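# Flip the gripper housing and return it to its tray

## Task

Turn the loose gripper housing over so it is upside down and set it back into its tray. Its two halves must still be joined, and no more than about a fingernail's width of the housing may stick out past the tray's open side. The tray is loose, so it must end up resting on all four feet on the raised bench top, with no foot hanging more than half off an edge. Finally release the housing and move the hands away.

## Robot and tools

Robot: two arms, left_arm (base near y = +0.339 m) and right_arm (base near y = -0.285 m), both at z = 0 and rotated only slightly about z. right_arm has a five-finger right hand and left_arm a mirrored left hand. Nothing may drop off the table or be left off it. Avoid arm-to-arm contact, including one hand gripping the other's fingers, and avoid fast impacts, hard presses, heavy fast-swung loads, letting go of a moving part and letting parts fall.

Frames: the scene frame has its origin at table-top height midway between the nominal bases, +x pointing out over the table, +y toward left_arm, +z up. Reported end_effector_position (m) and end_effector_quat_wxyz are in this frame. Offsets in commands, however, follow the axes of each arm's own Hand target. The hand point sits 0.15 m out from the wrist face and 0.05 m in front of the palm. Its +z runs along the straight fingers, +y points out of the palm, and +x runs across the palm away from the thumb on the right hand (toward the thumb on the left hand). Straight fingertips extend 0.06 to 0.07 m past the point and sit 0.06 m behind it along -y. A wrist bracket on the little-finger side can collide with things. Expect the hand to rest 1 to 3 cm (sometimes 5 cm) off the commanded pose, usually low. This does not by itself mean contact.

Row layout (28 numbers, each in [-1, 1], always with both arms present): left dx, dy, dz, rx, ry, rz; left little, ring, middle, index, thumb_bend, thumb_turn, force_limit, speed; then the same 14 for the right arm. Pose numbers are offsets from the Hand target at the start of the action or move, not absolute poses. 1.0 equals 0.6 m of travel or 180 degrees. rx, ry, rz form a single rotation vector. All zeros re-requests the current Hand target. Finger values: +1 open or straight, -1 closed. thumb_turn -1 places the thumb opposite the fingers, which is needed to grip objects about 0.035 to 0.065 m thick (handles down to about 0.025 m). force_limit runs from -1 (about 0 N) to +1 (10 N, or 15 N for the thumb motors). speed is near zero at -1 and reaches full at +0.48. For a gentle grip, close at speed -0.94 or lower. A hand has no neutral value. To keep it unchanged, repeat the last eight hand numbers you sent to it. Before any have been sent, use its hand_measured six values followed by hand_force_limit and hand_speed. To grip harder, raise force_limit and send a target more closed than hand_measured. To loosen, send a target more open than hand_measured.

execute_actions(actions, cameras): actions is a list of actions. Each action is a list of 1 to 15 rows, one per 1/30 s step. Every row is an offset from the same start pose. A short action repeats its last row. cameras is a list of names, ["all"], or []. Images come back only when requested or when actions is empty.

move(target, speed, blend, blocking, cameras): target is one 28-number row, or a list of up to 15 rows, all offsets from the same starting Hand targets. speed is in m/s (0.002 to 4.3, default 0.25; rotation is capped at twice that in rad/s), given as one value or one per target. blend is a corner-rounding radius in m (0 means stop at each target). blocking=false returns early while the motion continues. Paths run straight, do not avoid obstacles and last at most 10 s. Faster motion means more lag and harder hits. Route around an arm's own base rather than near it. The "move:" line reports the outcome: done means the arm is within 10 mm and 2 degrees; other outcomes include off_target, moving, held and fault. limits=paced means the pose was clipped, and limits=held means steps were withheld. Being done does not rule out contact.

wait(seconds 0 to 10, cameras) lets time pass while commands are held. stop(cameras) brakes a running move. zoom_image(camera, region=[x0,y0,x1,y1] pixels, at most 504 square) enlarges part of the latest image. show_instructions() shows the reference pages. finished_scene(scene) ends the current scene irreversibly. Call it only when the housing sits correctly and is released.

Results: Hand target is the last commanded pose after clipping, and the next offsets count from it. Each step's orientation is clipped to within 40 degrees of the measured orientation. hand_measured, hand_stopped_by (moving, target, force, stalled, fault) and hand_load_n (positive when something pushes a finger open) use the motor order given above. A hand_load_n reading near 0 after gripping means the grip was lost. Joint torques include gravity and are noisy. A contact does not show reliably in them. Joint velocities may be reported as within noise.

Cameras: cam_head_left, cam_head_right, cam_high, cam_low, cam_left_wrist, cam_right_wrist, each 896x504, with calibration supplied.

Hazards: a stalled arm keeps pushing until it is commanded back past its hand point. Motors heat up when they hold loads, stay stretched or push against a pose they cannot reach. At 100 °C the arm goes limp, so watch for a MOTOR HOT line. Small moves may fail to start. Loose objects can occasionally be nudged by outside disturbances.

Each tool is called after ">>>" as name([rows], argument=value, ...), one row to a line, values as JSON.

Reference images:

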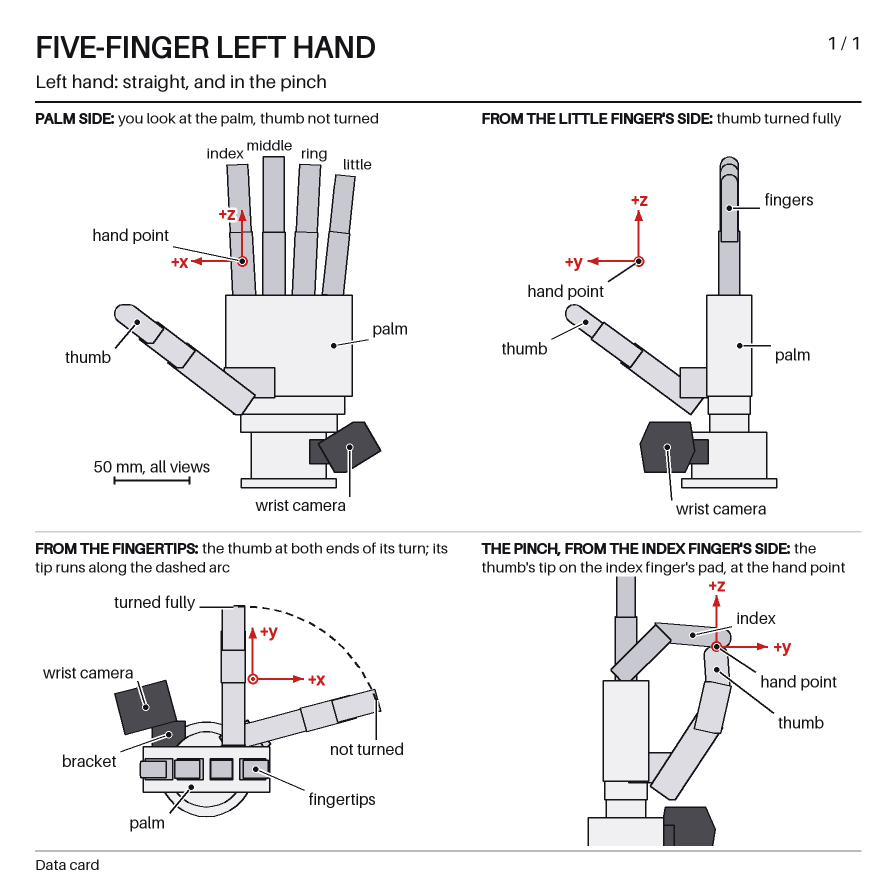

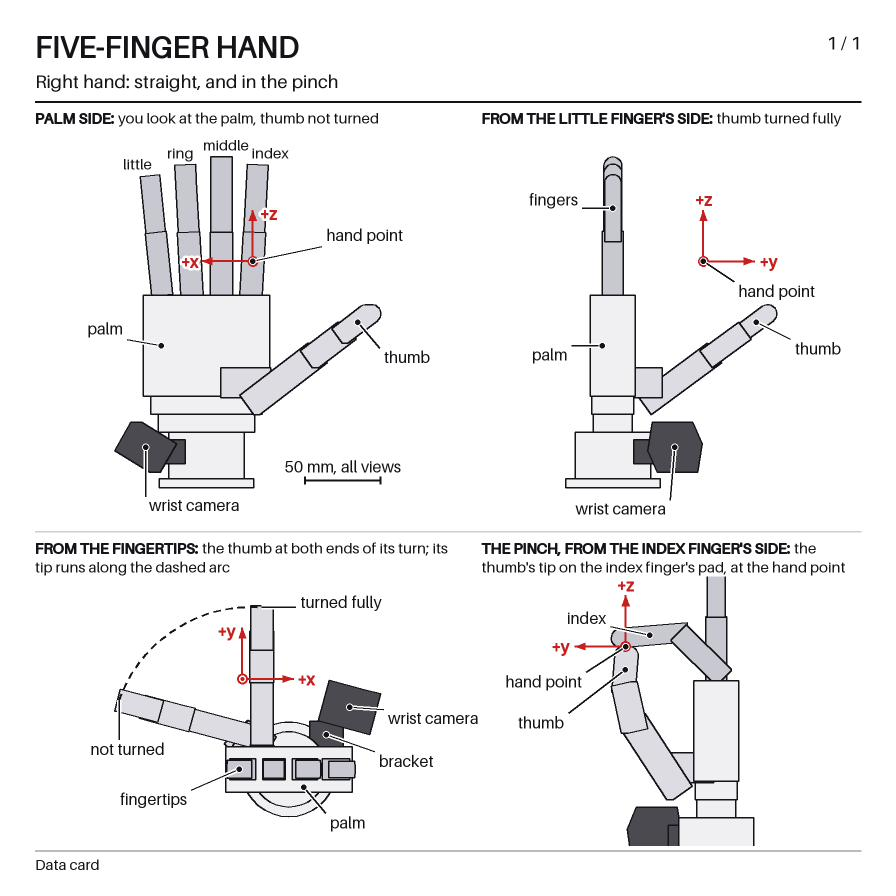

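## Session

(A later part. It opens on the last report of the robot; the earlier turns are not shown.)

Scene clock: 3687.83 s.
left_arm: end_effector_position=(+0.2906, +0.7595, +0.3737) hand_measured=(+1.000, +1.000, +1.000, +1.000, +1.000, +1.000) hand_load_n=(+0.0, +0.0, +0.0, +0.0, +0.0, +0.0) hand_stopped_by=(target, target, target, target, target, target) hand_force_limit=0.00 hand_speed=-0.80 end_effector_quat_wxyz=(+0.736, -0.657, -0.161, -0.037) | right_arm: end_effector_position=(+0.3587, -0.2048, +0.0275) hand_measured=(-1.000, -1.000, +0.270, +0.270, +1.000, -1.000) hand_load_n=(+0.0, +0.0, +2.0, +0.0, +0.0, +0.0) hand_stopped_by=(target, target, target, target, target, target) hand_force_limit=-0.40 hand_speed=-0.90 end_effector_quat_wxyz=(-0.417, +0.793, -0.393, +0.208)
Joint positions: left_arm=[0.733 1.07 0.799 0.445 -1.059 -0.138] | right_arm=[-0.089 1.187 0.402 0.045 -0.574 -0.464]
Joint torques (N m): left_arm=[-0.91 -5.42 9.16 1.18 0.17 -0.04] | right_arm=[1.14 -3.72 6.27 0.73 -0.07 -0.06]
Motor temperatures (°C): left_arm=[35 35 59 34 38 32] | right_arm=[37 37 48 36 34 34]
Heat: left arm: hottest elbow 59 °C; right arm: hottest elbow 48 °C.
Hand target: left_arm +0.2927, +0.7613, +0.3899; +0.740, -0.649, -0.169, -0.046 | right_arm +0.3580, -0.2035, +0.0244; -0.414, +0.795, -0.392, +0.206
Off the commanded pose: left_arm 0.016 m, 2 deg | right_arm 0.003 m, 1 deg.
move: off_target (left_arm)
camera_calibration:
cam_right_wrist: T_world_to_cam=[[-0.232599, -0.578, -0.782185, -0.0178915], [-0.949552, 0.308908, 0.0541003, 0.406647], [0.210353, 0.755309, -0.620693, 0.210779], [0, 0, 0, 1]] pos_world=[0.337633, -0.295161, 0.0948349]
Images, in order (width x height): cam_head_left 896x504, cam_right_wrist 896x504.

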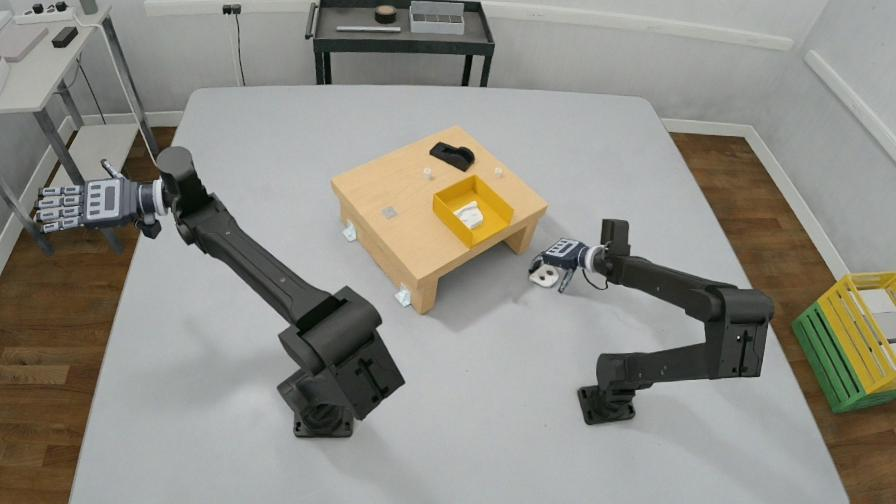

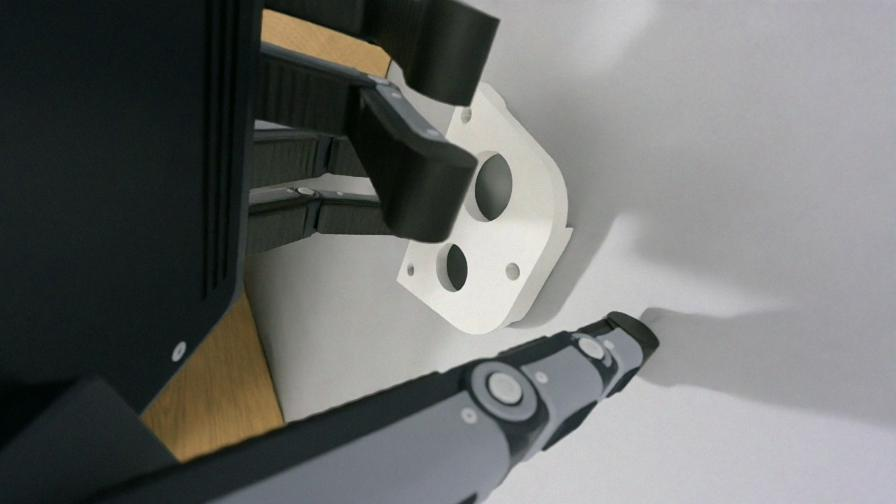

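>>> move(target=[0,0,0,0,0,0,1,1,1,1,1,1,0,-0.8,0,0,0,0,0,0,-1,-1,0.27,0.27,0.45,-1,-0.5,-0.92], speed=0.02, cameras=["cam_right_wrist", "cam_head_left"])

>>> zoom_image(camera="cam_right_wrist", region=[380, 0, 680, 360])

>>> zoom_image(camera="cam_head_left", region=[500, 230, 580, 300])

Scene clock: 3706.10 s.
left_arm: end_effector_position=(+0.2906, +0.7595, +0.3737) hand_measured=(+1.000, +1.000, +1.000, +1.000, +1.000, +1.000) hand_load_n=(+0.0, +0.0, +0.0, -0.5, +0.0, -0.5) hand_stopped_by=(target, target, target, target, target, target) hand_force_limit=0.00 hand_speed=-0.80 end_effector_quat_wxyz=(+0.736, -0.657, -0.161, -0.037) | right_arm: end_effector_position=(+0.3587, -0.2048, +0.0275) hand_measured=(-1.000, -1.000, +0.270, +0.270, +0.506, -1.000) hand_load_n=(+0.0, +0.0, +2.5, +2.5, +4.0, -0.5) hand_stopped_by=(target, target, target, target, force, target) hand_force_limit=-0.50 hand_speed=-0.92 end_effector_quat_wxyz=(-0.417, +0.793, -0.393, +0.208)
Joint positions: left_arm=[0.733 1.07 0.799 0.445 -1.059 -0.138] | right_arm=[-0.089 1.187 0.402 0.045 -0.574 -0.464]
Joint torques (N m): left_arm=[-0.91 -5.48 9.2 1.18 0.15 -0.04] | right_arm=[1.14 -3.78 6.27 0.73 -0.06 -0.06]
Motor temperatures (°C): left_arm=[35 35 59 34 38 32] | right_arm=[37 37 48 36 34 34]
Heat: left arm: hottest elbow 59 °C; right arm: hottest elbow 48 °C.
Hand target: left_arm +0.2927, +0.7613, +0.3899; +0.740, -0.649, -0.169, -0.046 | right_arm +0.3580, -0.2035, +0.0244; -0.414, +0.795, -0.392, +0.206
Off the commanded pose: left_arm 0.016 m, 2 deg | right_arm 0.003 m, 1 deg.
move: off_target (left_arm)
camera_calibration:
cam_right_wrist: T_world_to_cam=[[-0.232599, -0.578, -0.782185, -0.0178915], [-0.949552, 0.308908, 0.0541003, 0.406647], [0.210353, 0.755309, -0.620693, 0.210779], [0, 0, 0, 1]] pos_world=[0.337633, -0.295161, 0.0948349]
Images, in order (width x height): cam_head_left 896x504, cam_right_wrist 896x504.

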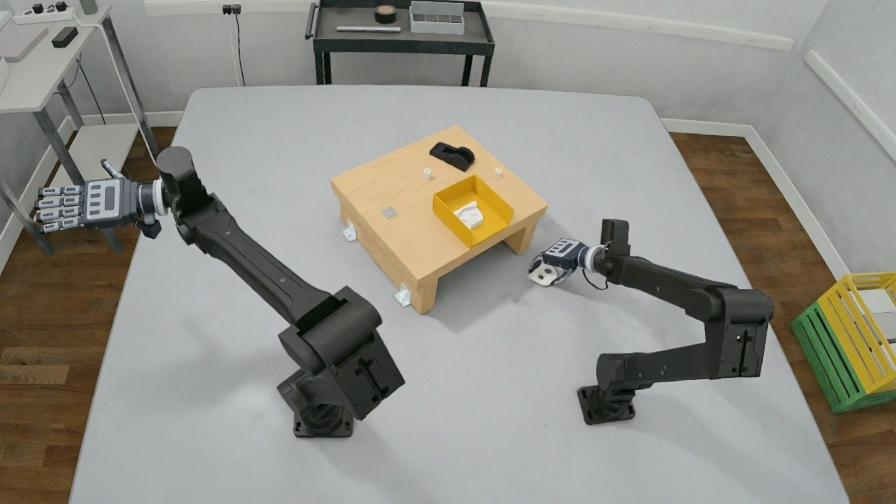

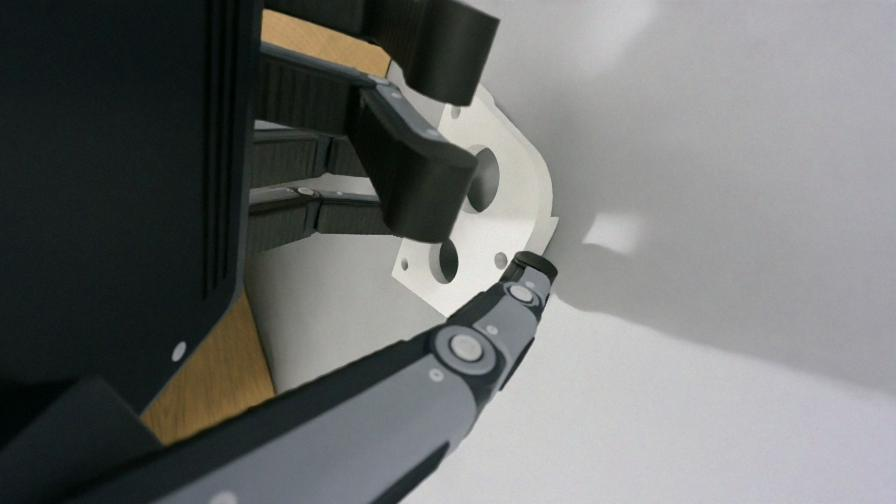

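Scaled by 1.400 from the camera's 896x504 image, which has a finer 1280x720 frame.

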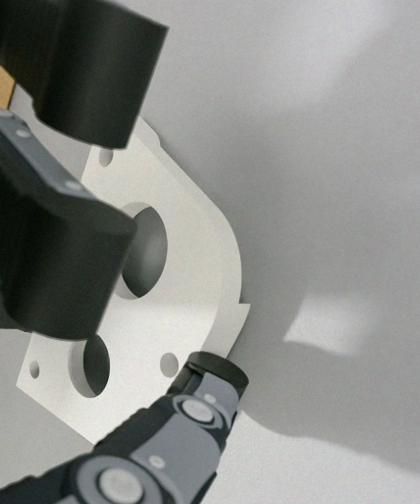

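Scaled by 6.300 from the camera's 896x504 image, which has a finer 1280x720 frame.

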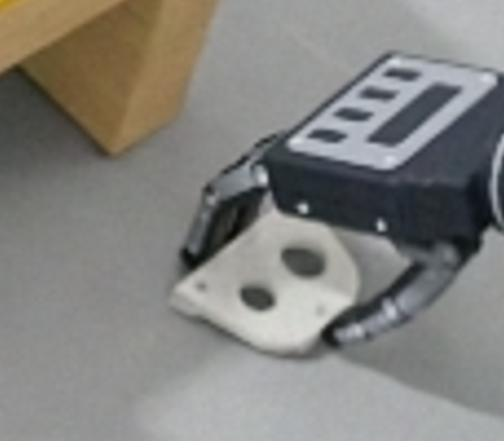

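>>> move(target=[0,0,0,0,0,0,1,1,1,1,1,1,0,-0.8,0,-0.096,-0.067,0,0,0,-1,-1,0.27,0.27,0.45,-1,-0.5,-0.92], speed=0.04, cameras=["cam_right_wrist", "cam_head_left"])

>>> zoom_image(camera="cam_right_wrist", region=[380, 0, 680, 360])

>>> zoom_image(camera="cam_head_left", region=[500, 230, 580, 300])

Scene clock: 3753.17 s.
left_arm: end_effector_position=(+0.2906, +0.7595, +0.3737) hand_measured=(+1.000, +1.000, +1.000, +1.000, +1.000, +1.000) hand_load_n=(+0.0, +0.0, +0.0, +0.0, +0.0, +0.0) hand_stopped_by=(target, target, target, target, target, target) hand_force_limit=0.00 hand_speed=-0.80 end_effector_quat_wxyz=(+0.736, -0.657, -0.161, -0.037) | right_arm: end_effector_position=(+0.3386, -0.2039, +0.0703) hand_measured=(-1.000, -1.000, +0.270, +0.270, +0.506, -1.000) hand_load_n=(+0.0, +0.5, +2.0, +2.0, +4.0, -0.5) hand_stopped_by=(target, target, target, target, force, target) hand_force_limit=-0.50 hand_speed=-0.92 end_effector_quat_wxyz=(-0.405, +0.798, -0.407, +0.185)
Joint positions: left_arm=[0.733 1.07 0.799 0.445 -1.059 -0.138] | right_arm=[-0.089 1.018 0.464 -0.246 -0.571 -0.464]
Joint torques (N m): left_arm=[-0.85 -5.36 9.18 1.18 0.16 -0.04] | right_arm=[1.14 -4.13 11.12 0.5 -0.2 -0.05]
Motor temperatures (°C): left_arm=[35 35 59 34 38 32] | right_arm=[37 37 48 36 34 34]
Heat: left arm: hottest elbow 59 °C; right arm: hottest elbow 48 °C.
Hand target: left_arm +0.2927, +0.7613, +0.3899; +0.740, -0.649, -0.169, -0.046 | right_arm +0.3578, -0.2034, +0.0945; -0.414, +0.795, -0.392, +0.205
Off the commanded pose: left_arm 0.016 m, 2 deg | right_arm 0.031 m, 3 deg.
move: off_target (left_arm, right_arm)
camera_calibration:
cam_right_wrist: T_world_to_cam=[[-0.280465, -0.575864, -0.767932, 0.0271206], [-0.943834, 0.311056, 0.11145, 0.379495], [0.17469, 0.756058, -0.630761, 0.253866], [0, 0, 0, 1]] pos_world=[0.321439, -0.294364, 0.138661]
Images, in order (width x height): cam_head_left 896x504, cam_right_wrist 896x504.

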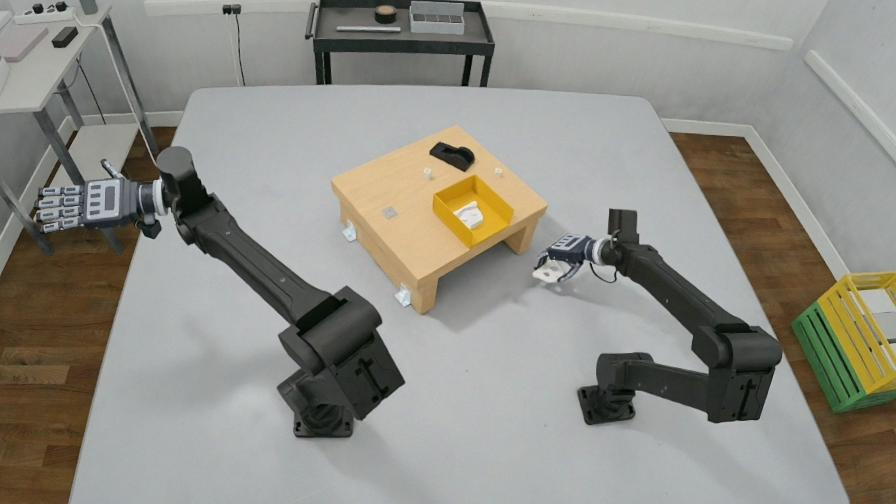

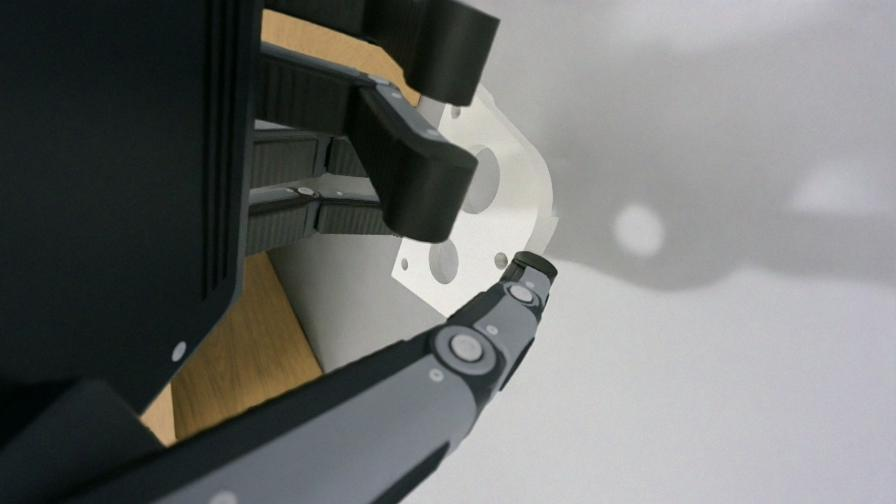

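Scaled by 1.400 from the camera's 896x504 image, which has a finer 1280x720 frame.

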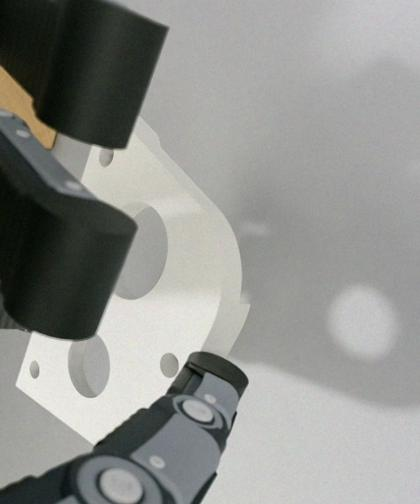

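Scaled by 6.300 from the camera's 896x504 image, which has a finer 1280x720 frame.

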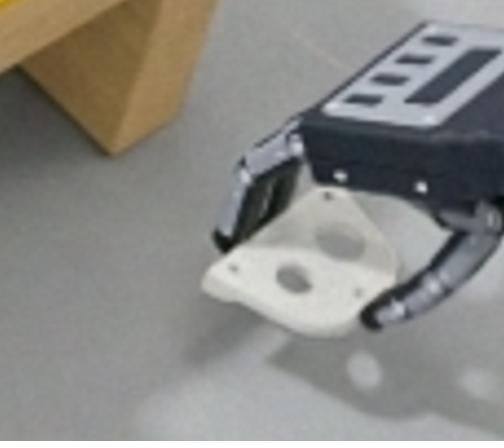

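>>> move([
  [0,0,0,0,0,0,1,1,1,1,1,1,0,-0.8,0.0028,-0.2642,-0.2192,0,0,0,-1,-1,0.27,0.27,0.45,-1,-0.5,-0.92],
  [0,0,0,0,0,0,1,1,1,1,1,1,0,-0.8,-0.27,-0.3065,-0.1878,0,0.02,0.014,-1,-1,0.27,0.27,0.45,-1,-0.5,-0.92],
], speed=0.1, blend=[0.03, 0], cameras=["cam_right_wrist", "cam_head_left"])

>>> zoom_image(camera="cam_right_wrist", region=[380, 0, 680, 360])

Scene clock: 3772.90 s.
left_arm: end_effector_position=(+0.2906, +0.7595, +0.3737) hand_measured=(+1.000, +1.000, +1.000, +1.000, +1.000, +1.000) hand_load_n=(+0.0, +0.0, +0.0, +0.0, +0.0, -0.5) hand_stopped_by=(target, target, target, target, target, target) hand_force_limit=0.00 hand_speed=-0.80 end_effector_quat_wxyz=(+0.736, -0.657, -0.161, -0.037) | right_arm: end_effector_position=(+0.2647, -0.0719, +0.2918) hand_measured=(-1.000, -1.000, +0.270, +0.270, +0.506, -1.000) hand_load_n=(+0.0, +0.0, +1.5, +2.5, +4.0, -0.5) hand_stopped_by=(target, target, target, target, force, target) hand_force_limit=-0.50 hand_speed=-0.92 end_effector_quat_wxyz=(-0.386, +0.791, -0.423, +0.215)
Joint positions: left_arm=[0.733 1.07 0.799 0.445 -1.059 -0.138] | right_arm=[0.611 0.714 0.908 -0.851 0.043 0.017]
Joint torques (N m): left_arm=[-0.85 -5.42 9.17 1.2 0.16 -0.04] | right_arm=[0.91 -1.49 10.32 1.52 0.14 0.13]
Motor temperatures (°C): left_arm=[35 35 59 34 38 32] | right_arm=[37 36 50 36 34 34]
Heat: left arm: hottest elbow 59 °C; right arm: hottest elbow 50 °C.
Hand target: left_arm +0.2927, +0.7613, +0.3899; +0.740, -0.649, -0.169, -0.046 | right_arm +0.2694, -0.0663, +0.3095; -0.406, +0.780, -0.422, +0.221
Off the commanded pose: left_arm 0.016 m, 2 deg | right_arm 0.019 m, 3 deg.
move: off_target (left_arm, right_arm)
camera_calibration:
cam_right_wrist: T_world_to_cam=[[-0.300368, -0.590496, -0.749061, 0.251232], [-0.924511, 0.373432, 0.07634, 0.253517], [0.234645, 0.715445, -0.658088, 0.295786], [0, 0, 0, 1]] pos_world=[0.240437, -0.157938, 0.363488]
Images, in order (width x height): cam_head_left 896x504, cam_right_wrist 896x504.

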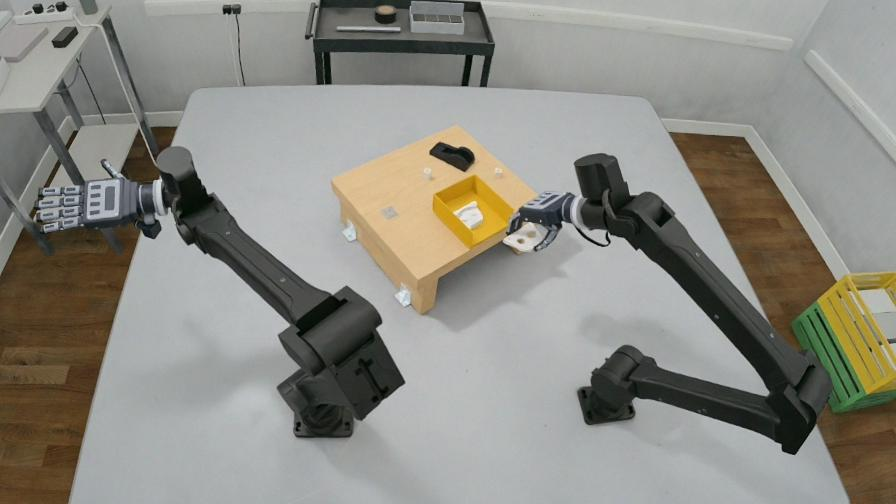

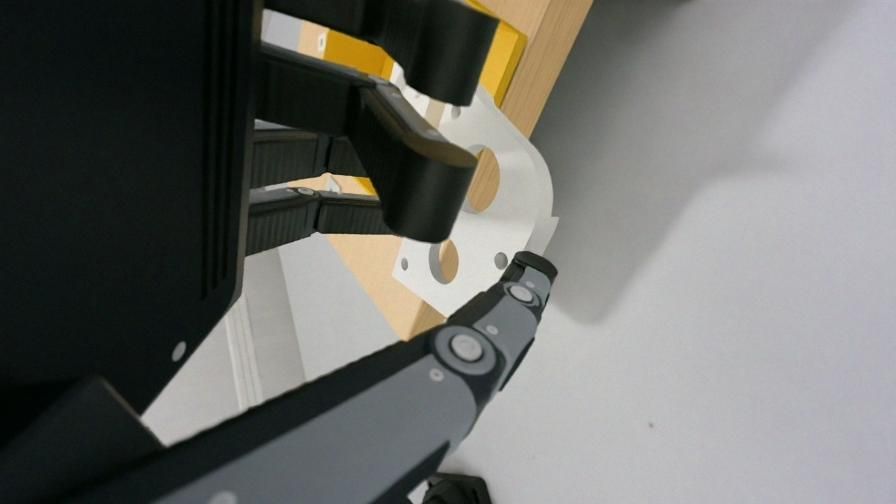

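Scaled by 1.400 from the camera's 896x504 image, which has a finer 1280x720 frame.

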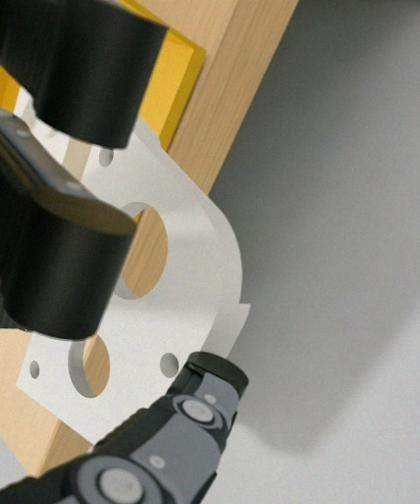

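>>> move([
  [0,0,0,0,0,0,1,1,1,1,1,1,0,-0.8,0.0042,-0.1177,0.2398,0,0,0,-1,-1,0.27,0.27,0.45,-1,-0.5,-0.92],
  [0,0,0,0,0,0,1,1,1,1,1,1,0,-0.8,0.004,-0.063,0.2782,0,0,0,-1,-1,0.27,0.27,0.45,-1,-0.5,-0.92],
], speed=0.08, blend=[0.01, 0], cameras=["cam_right_wrist", "cam_head_left"])

>>> zoom_image(camera="cam_right_wrist", region=[380, 0, 680, 360])

>>> zoom_image(camera="cam_head_left", region=[425, 160, 545, 270])

Scene clock: 3788.00 s.
left_arm: end_effector_position=(+0.2906, +0.7595, +0.3737) hand_measured=(+1.000, +1.000, +1.000, +1.000, +1.000, +1.000) hand_load_n=(+0.0, +0.0, +0.0, +0.0, +0.0, -0.5) hand_stopped_by=(target, target, target, target, target, target) hand_force_limit=0.00 hand_speed=-0.80 end_effector_quat_wxyz=(+0.736, -0.657, -0.161, -0.037) | right_arm: end_effector_position=(+0.3977, +0.0186, +0.2465) hand_measured=(-1.000, -1.000, +0.270, +0.270, +0.506, -1.000) hand_load_n=(+0.0, +0.0, +1.5, +2.0, +4.0, -0.5) hand_stopped_by=(target, target, target, target, force, target) hand_force_limit=-0.50 hand_speed=-0.92 end_effector_quat_wxyz=(-0.403, +0.782, -0.423, +0.218)
Joint positions: left_arm=[0.733 1.07 0.799 0.445 -1.059 -0.138] | right_arm=[0.594 1.151 1.012 -0.48 0.023 0.018]
Joint torques (N m): left_arm=[-0.73 -5.42 9.18 1.2 0.16 -0.05] | right_arm=[-0.21 -6.01 8.36 1.57 -0.02 -0.09]
Motor temperatures (°C): left_arm=[35 35 59 34 38 32] | right_arm=[37 36 51 36 34 34]
Heat: left arm: hottest elbow 59 °C; right arm: hottest elbow 51 °C.
Hand target: left_arm +0.2927, +0.7613, +0.3899; +0.740, -0.649, -0.169, -0.046 | right_arm +0.4036, +0.0179, +0.2450; -0.406, +0.780, -0.422, +0.221
Off the commanded pose: left_arm 0.016 m, 2 deg | right_arm 0.006 m, 1 deg.
move: off_target (left_arm)
camera_calibration:
cam_right_wrist: T_world_to_cam=[[-0.283891, -0.565703, -0.774201, 0.309808], [-0.925289, 0.373394, 0.0664575, 0.34886], [0.251486, 0.735226, -0.629442, 0.155927], [0, 0, 0, 1]] pos_world=[0.371535, -0.0696445, 0.314816]
Images, in order (width x height): cam_head_left 896x504, cam_right_wrist 896x504.

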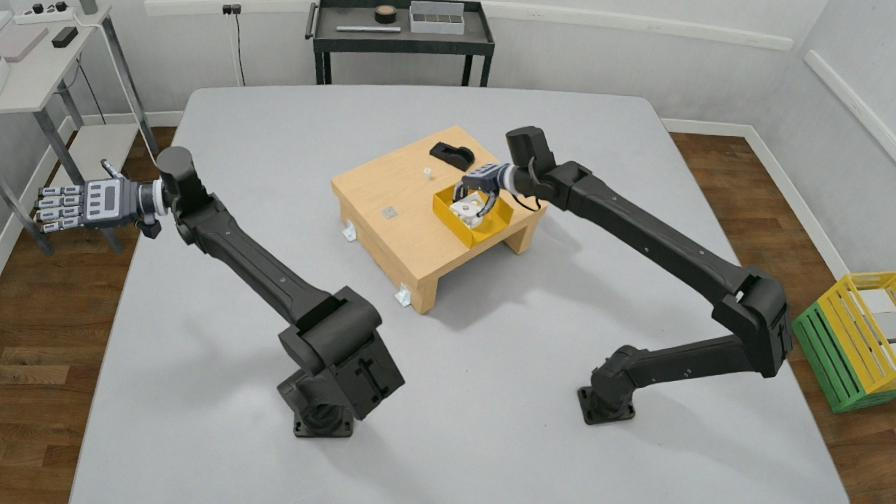

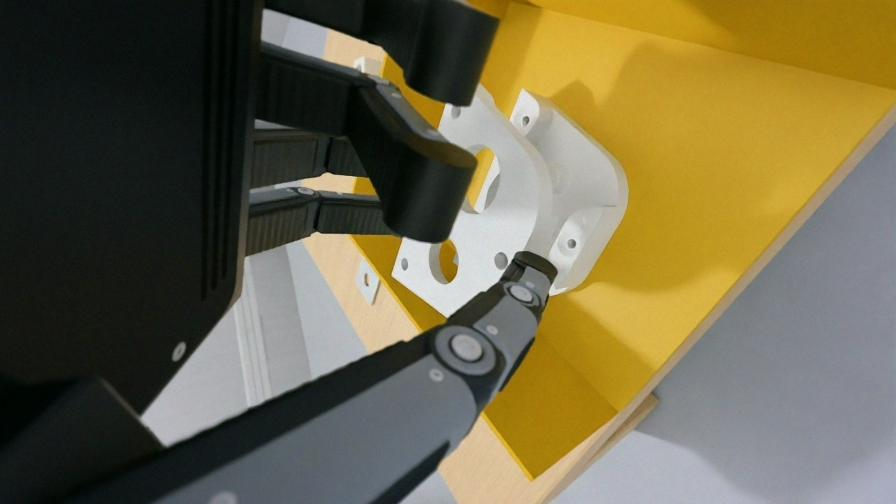

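Scaled by 1.400 from the camera's 896x504 image, which has a finer 1280x720 frame.

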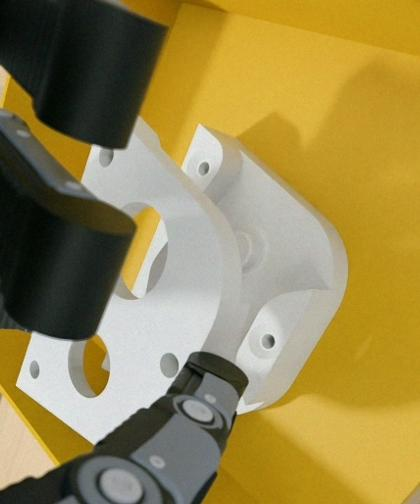

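Scaled by 4.200 from the camera's 896x504 image, which has a finer 1280x720 frame.

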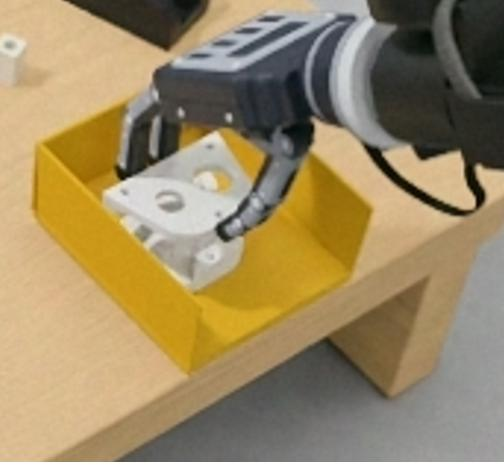

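>>> move(target=[0,0,0,0,0,0,1,1,1,1,1,1,0,-0.8,0.00269,0.01879,0.01678,0,0,0,-1,-1,0.27,0.27,0.45,-1,-0.5,-0.92], speed=0.04, cameras=["cam_right_wrist","cam_head_left"])

>>> zoom_image(camera="cam_right_wrist", region=[380, 0, 680, 360])

>>> zoom_image(camera="cam_head_left", region=[425, 160, 545, 270])

Scene clock: 3835.00 s.
left_arm: end_effector_position=(+0.2906, +0.7595, +0.3737) hand_measured=(+1.000, +1.000, +1.000, +1.000, +1.000, +1.000) hand_load_n=(+0.0, +0.0, +0.0, +0.0, +0.0, -0.5) hand_stopped_by=(target, target, target, target, target, target) hand_force_limit=0.00 hand_speed=-0.80 end_effector_quat_wxyz=(+0.736, -0.657, -0.161, -0.037) | right_arm: end_effector_position=(+0.4003, +0.0185, +0.2325) hand_measured=(-1.000, -1.000, +0.270, +0.270, +0.506, -1.000) hand_load_n=(+0.0, +0.0, +1.5, +2.0, +4.0, -0.5) hand_stopped_by=(target, target, target, target, force, target) hand_force_limit=-0.50 hand_speed=-0.92 end_effector_quat_wxyz=(-0.404, +0.781, -0.423, +0.217)
Joint positions: left_arm=[0.733 1.07 0.799 0.445 -1.059 -0.138] | right_arm=[0.589 1.162 0.982 -0.437 0.02 0.018]
Joint torques (N m): left_arm=[-0.79 -5.3 9.18 1.2 0.16 -0.04] | right_arm=[-0.21 -6.01 8.24 1.57 -0.02 -0.11]
Motor temperatures (°C): left_arm=[35 35 59 34 38 32] | right_arm=[37 37 52 36 34 34]
Heat: left arm: hottest elbow 59 °C; right arm: hottest elbow 52 °C.
Hand target: left_arm +0.2927, +0.7613, +0.3899; +0.740, -0.649, -0.169, -0.046 | right_arm +0.4061, +0.0174, +0.2300; -0.406, +0.780, -0.422, +0.221
Off the commanded pose: left_arm 0.016 m, 2 deg | right_arm 0.006 m, 0 deg.
move: off_target (left_arm)
camera_calibration:
cam_right_wrist: T_world_to_cam=[[-0.284574, -0.563066, -0.77587, 0.300294], [-0.924666, 0.374814, 0.0671383, 0.351891], [0.253003, 0.736526, -0.62731, 0.145465], [0, 0, 0, 1]] pos_world=[0.374034, -0.069947, 0.300616]
Images, in order (width x height): cam_head_left 896x504, cam_right_wrist 896x504.

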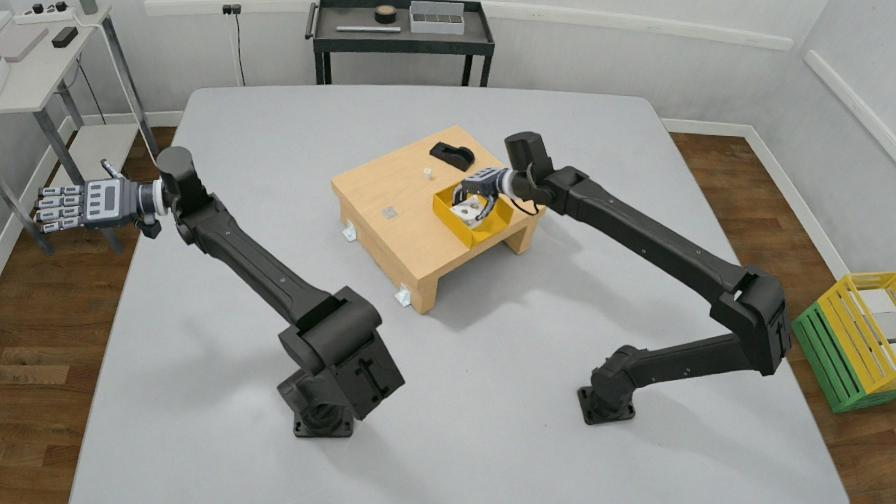

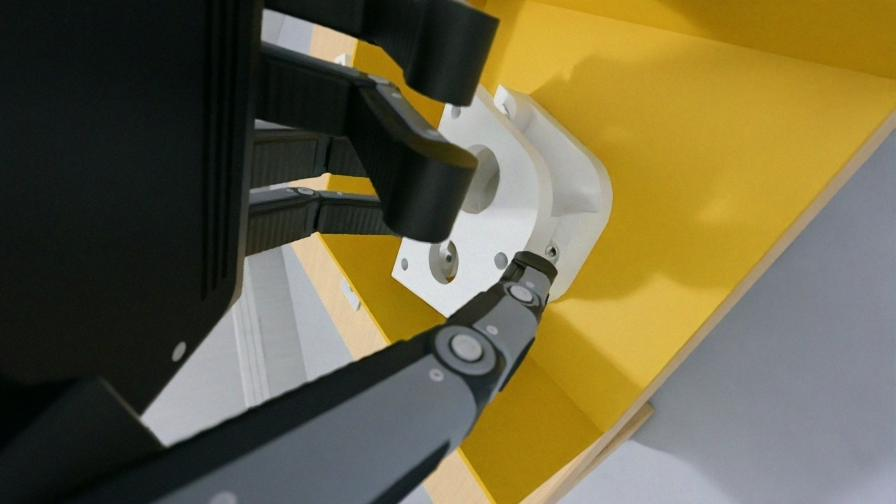

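Scaled by 1.400 from the camera's 896x504 image, which has a finer 1280x720 frame.

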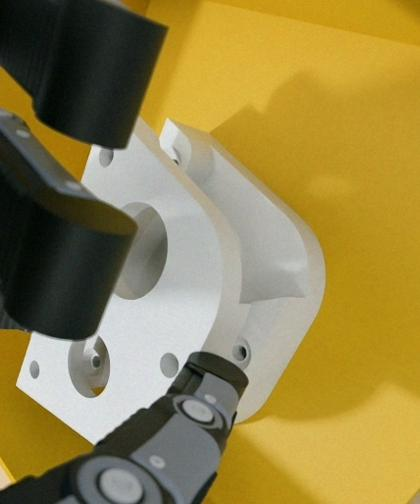

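Scaled by 4.200 from the camera's 896x504 image, which has a finer 1280x720 frame.

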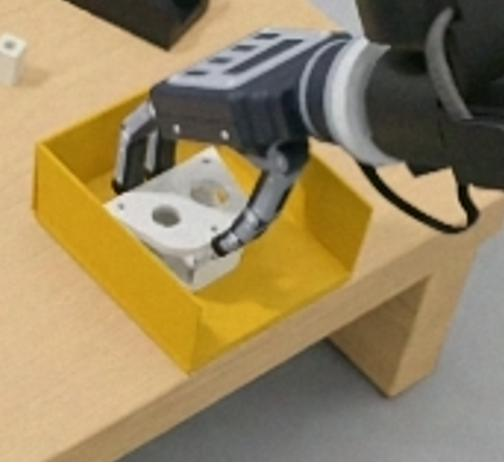

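>>> move(target=[0,0,0,0,0,0,1,1,1,1,1,1,0,-0.8,0,0.0082,0.00573,0,0,0,-1,-1,0.27,0.27,0.45,-1,-0.5,-0.92], speed=0.02, cameras=["cam_right_wrist","cam_head_left"])

>>> zoom_image(camera="cam_right_wrist", region=[380, 0, 680, 360])

>>> zoom_image(camera="cam_head_left", region=[425, 160, 545, 270])

Scene clock: 3853.83 s.
left_arm: end_effector_position=(+0.2906, +0.7595, +0.3737) hand_measured=(+1.000, +1.000, +1.000, +1.000, +1.000, +1.000) hand_load_n=(+0.5, +0.0, +0.0, +0.0, +0.0, -0.5) hand_stopped_by=(target, target, target, target, target, target) hand_force_limit=0.00 hand_speed=-0.80 end_effector_quat_wxyz=(+0.736, -0.657, -0.161, -0.037) | right_arm: end_effector_position=(+0.4003, +0.0185, +0.2278) hand_measured=(-1.000, -1.000, +0.270, +0.270, +0.506, -1.000) hand_load_n=(+0.0, +0.0, +1.5, +2.0, +4.0, -0.5) hand_stopped_by=(target, target, target, target, force, target) hand_force_limit=-0.50 hand_speed=-0.92 end_effector_quat_wxyz=(-0.405, +0.780, -0.423, +0.218)
Joint positions: left_arm=[0.733 1.07 0.799 0.445 -1.059 -0.138] | right_arm=[0.589 1.163 0.97 -0.421 0.02 0.018]
Joint torques (N m): left_arm=[-0.91 -5.42 9.18 1.21 0.16 -0.05] | right_arm=[-0.21 -5.89 8.13 1.59 -0.02 -0.11]
Motor temperatures (°C): left_arm=[35 35 59 34 38 32] | right_arm=[37 37 52 36 34 34]
Heat: left arm: hottest elbow 59 °C; right arm: hottest elbow 52 °C.
Hand target: left_arm +0.2927, +0.7613, +0.3899; +0.740, -0.649, -0.169, -0.046 | right_arm +0.4061, +0.0174, +0.2239; -0.406, +0.780, -0.422, +0.221
Off the commanded pose: left_arm 0.016 m, 2 deg | right_arm 0.007 m, 0 deg.
move: off_target (left_arm)
camera_calibration:
cam_right_wrist: T_world_to_cam=[[-0.283129, -0.562091, -0.777104, 0.296359], [-0.924785, 0.374743, 0.0658782, 0.35254], [0.254185, 0.737307, -0.625914, 0.141618], [0, 0, 0, 1]] pos_world=[0.373934, -0.0699471, 0.295718]
Images, in order (width x height): cam_head_left 896x504, cam_right_wrist 896x504.

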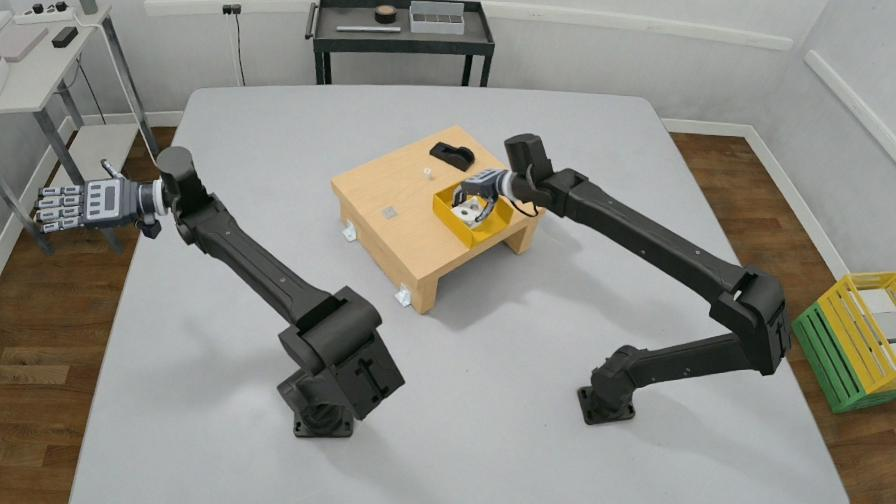

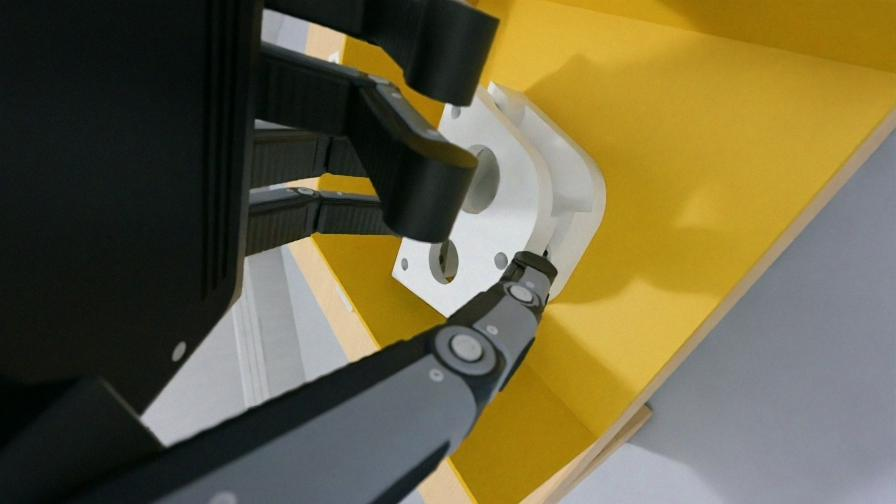

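Scaled by 1.400 from the camera's 896x504 image, which has a finer 1280x720 frame.

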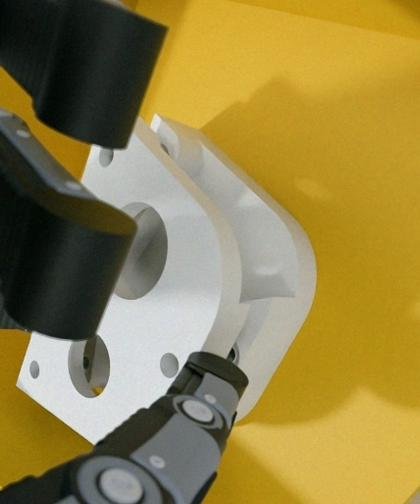

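Scaled by 4.200 from the camera's 896x504 image, which has a finer 1280x720 frame.

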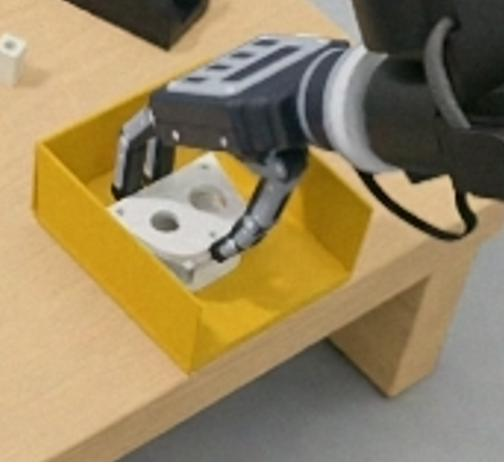

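>>> move(target=[0,0,0,0,0,0,1,1,1,1,1,1,0,-0.8,0,0.0055,0.0038,0,0,0,-1,-1,0.27,0.27,0.45,-1,-0.5,-0.92], speed=0.02, cameras=["cam_right_wrist","cam_head_left"])

>>> zoom_image(camera="cam_right_wrist", region=[380, 0, 680, 360])

Scene clock: 3868.70 s.
left_arm: end_effector_position=(+0.2906, +0.7595, +0.3737) hand_measured=(+1.000, +1.000, +1.000, +1.000, +1.000, +1.000) hand_load_n=(+0.0, -0.5, +0.0, +0.0, +0.0, -0.5) hand_stopped_by=(target, target, target, target, target, target) hand_force_limit=0.00 hand_speed=-0.80 end_effector_quat_wxyz=(+0.736, -0.657, -0.161, -0.037) | right_arm: end_effector_position=(+0.4005, +0.0186, +0.2237) hand_measured=(-1.000, -1.000, +0.270, +0.270, +0.506, -1.000) hand_load_n=(+0.0, +0.0, +1.5, +2.5, +4.0, -0.5) hand_stopped_by=(target, target, target, target, force, target) hand_force_limit=-0.50 hand_speed=-0.92 end_effector_quat_wxyz=(-0.405, +0.780, -0.423, +0.218)
Joint positions: left_arm=[0.733 1.07 0.799 0.445 -1.059 -0.138] | right_arm=[0.589 1.166 0.961 -0.41 0.02 0.018]
Joint torques (N m): left_arm=[-0.85 -5.42 9.17 1.21 0.16 -0.04] | right_arm=[-0.15 -5.95 8.12 1.5 -0.02 -0.11]
Motor temperatures (°C): left_arm=[35 35 59 34 38 32] | right_arm=[37 37 52 36 34 34]
Heat: left arm: hottest elbow 59 °C; right arm: hottest elbow 52 °C.
Hand target: left_arm +0.2927, +0.7613, +0.3899; +0.740, -0.649, -0.169, -0.046 | right_arm +0.4061, +0.0174, +0.2198; -0.406, +0.780, -0.422, +0.221
Off the commanded pose: left_arm 0.016 m, 2 deg | right_arm 0.007 m, 0 deg.
move: off_target (left_arm)
camera_calibration:
cam_right_wrist: T_world_to_cam=[[-0.283129, -0.562091, -0.777104, 0.293201], [-0.924785, 0.374743, 0.0658782, 0.352902], [0.254185, 0.737307, -0.625914, 0.139027], [0, 0, 0, 1]] pos_world=[0.374034, -0.0699471, 0.291618]
Images, in order (width x height): cam_head_left 896x504, cam_right_wrist 896x504.

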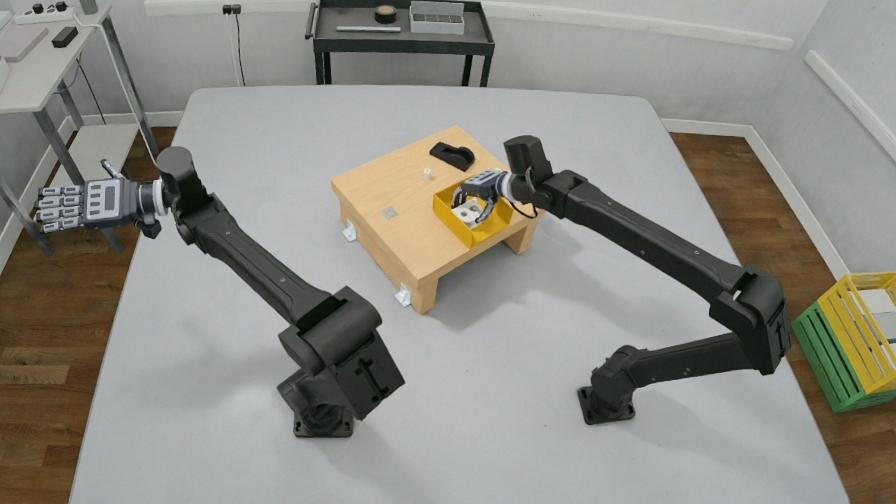

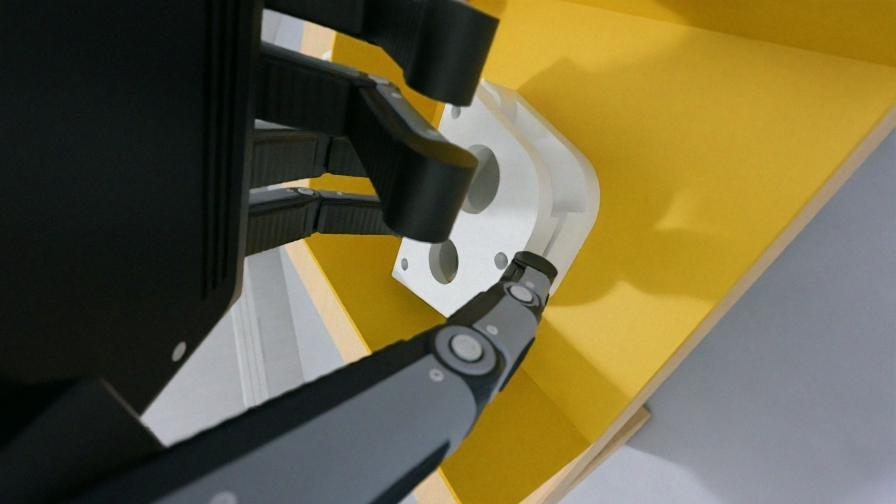

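Scaled by 1.400 from the camera's 896x504 image, which has a finer 1280x720 frame.

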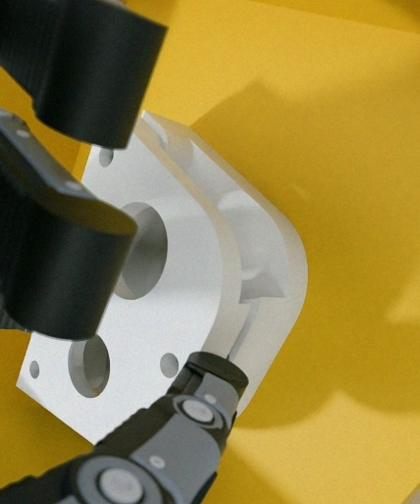

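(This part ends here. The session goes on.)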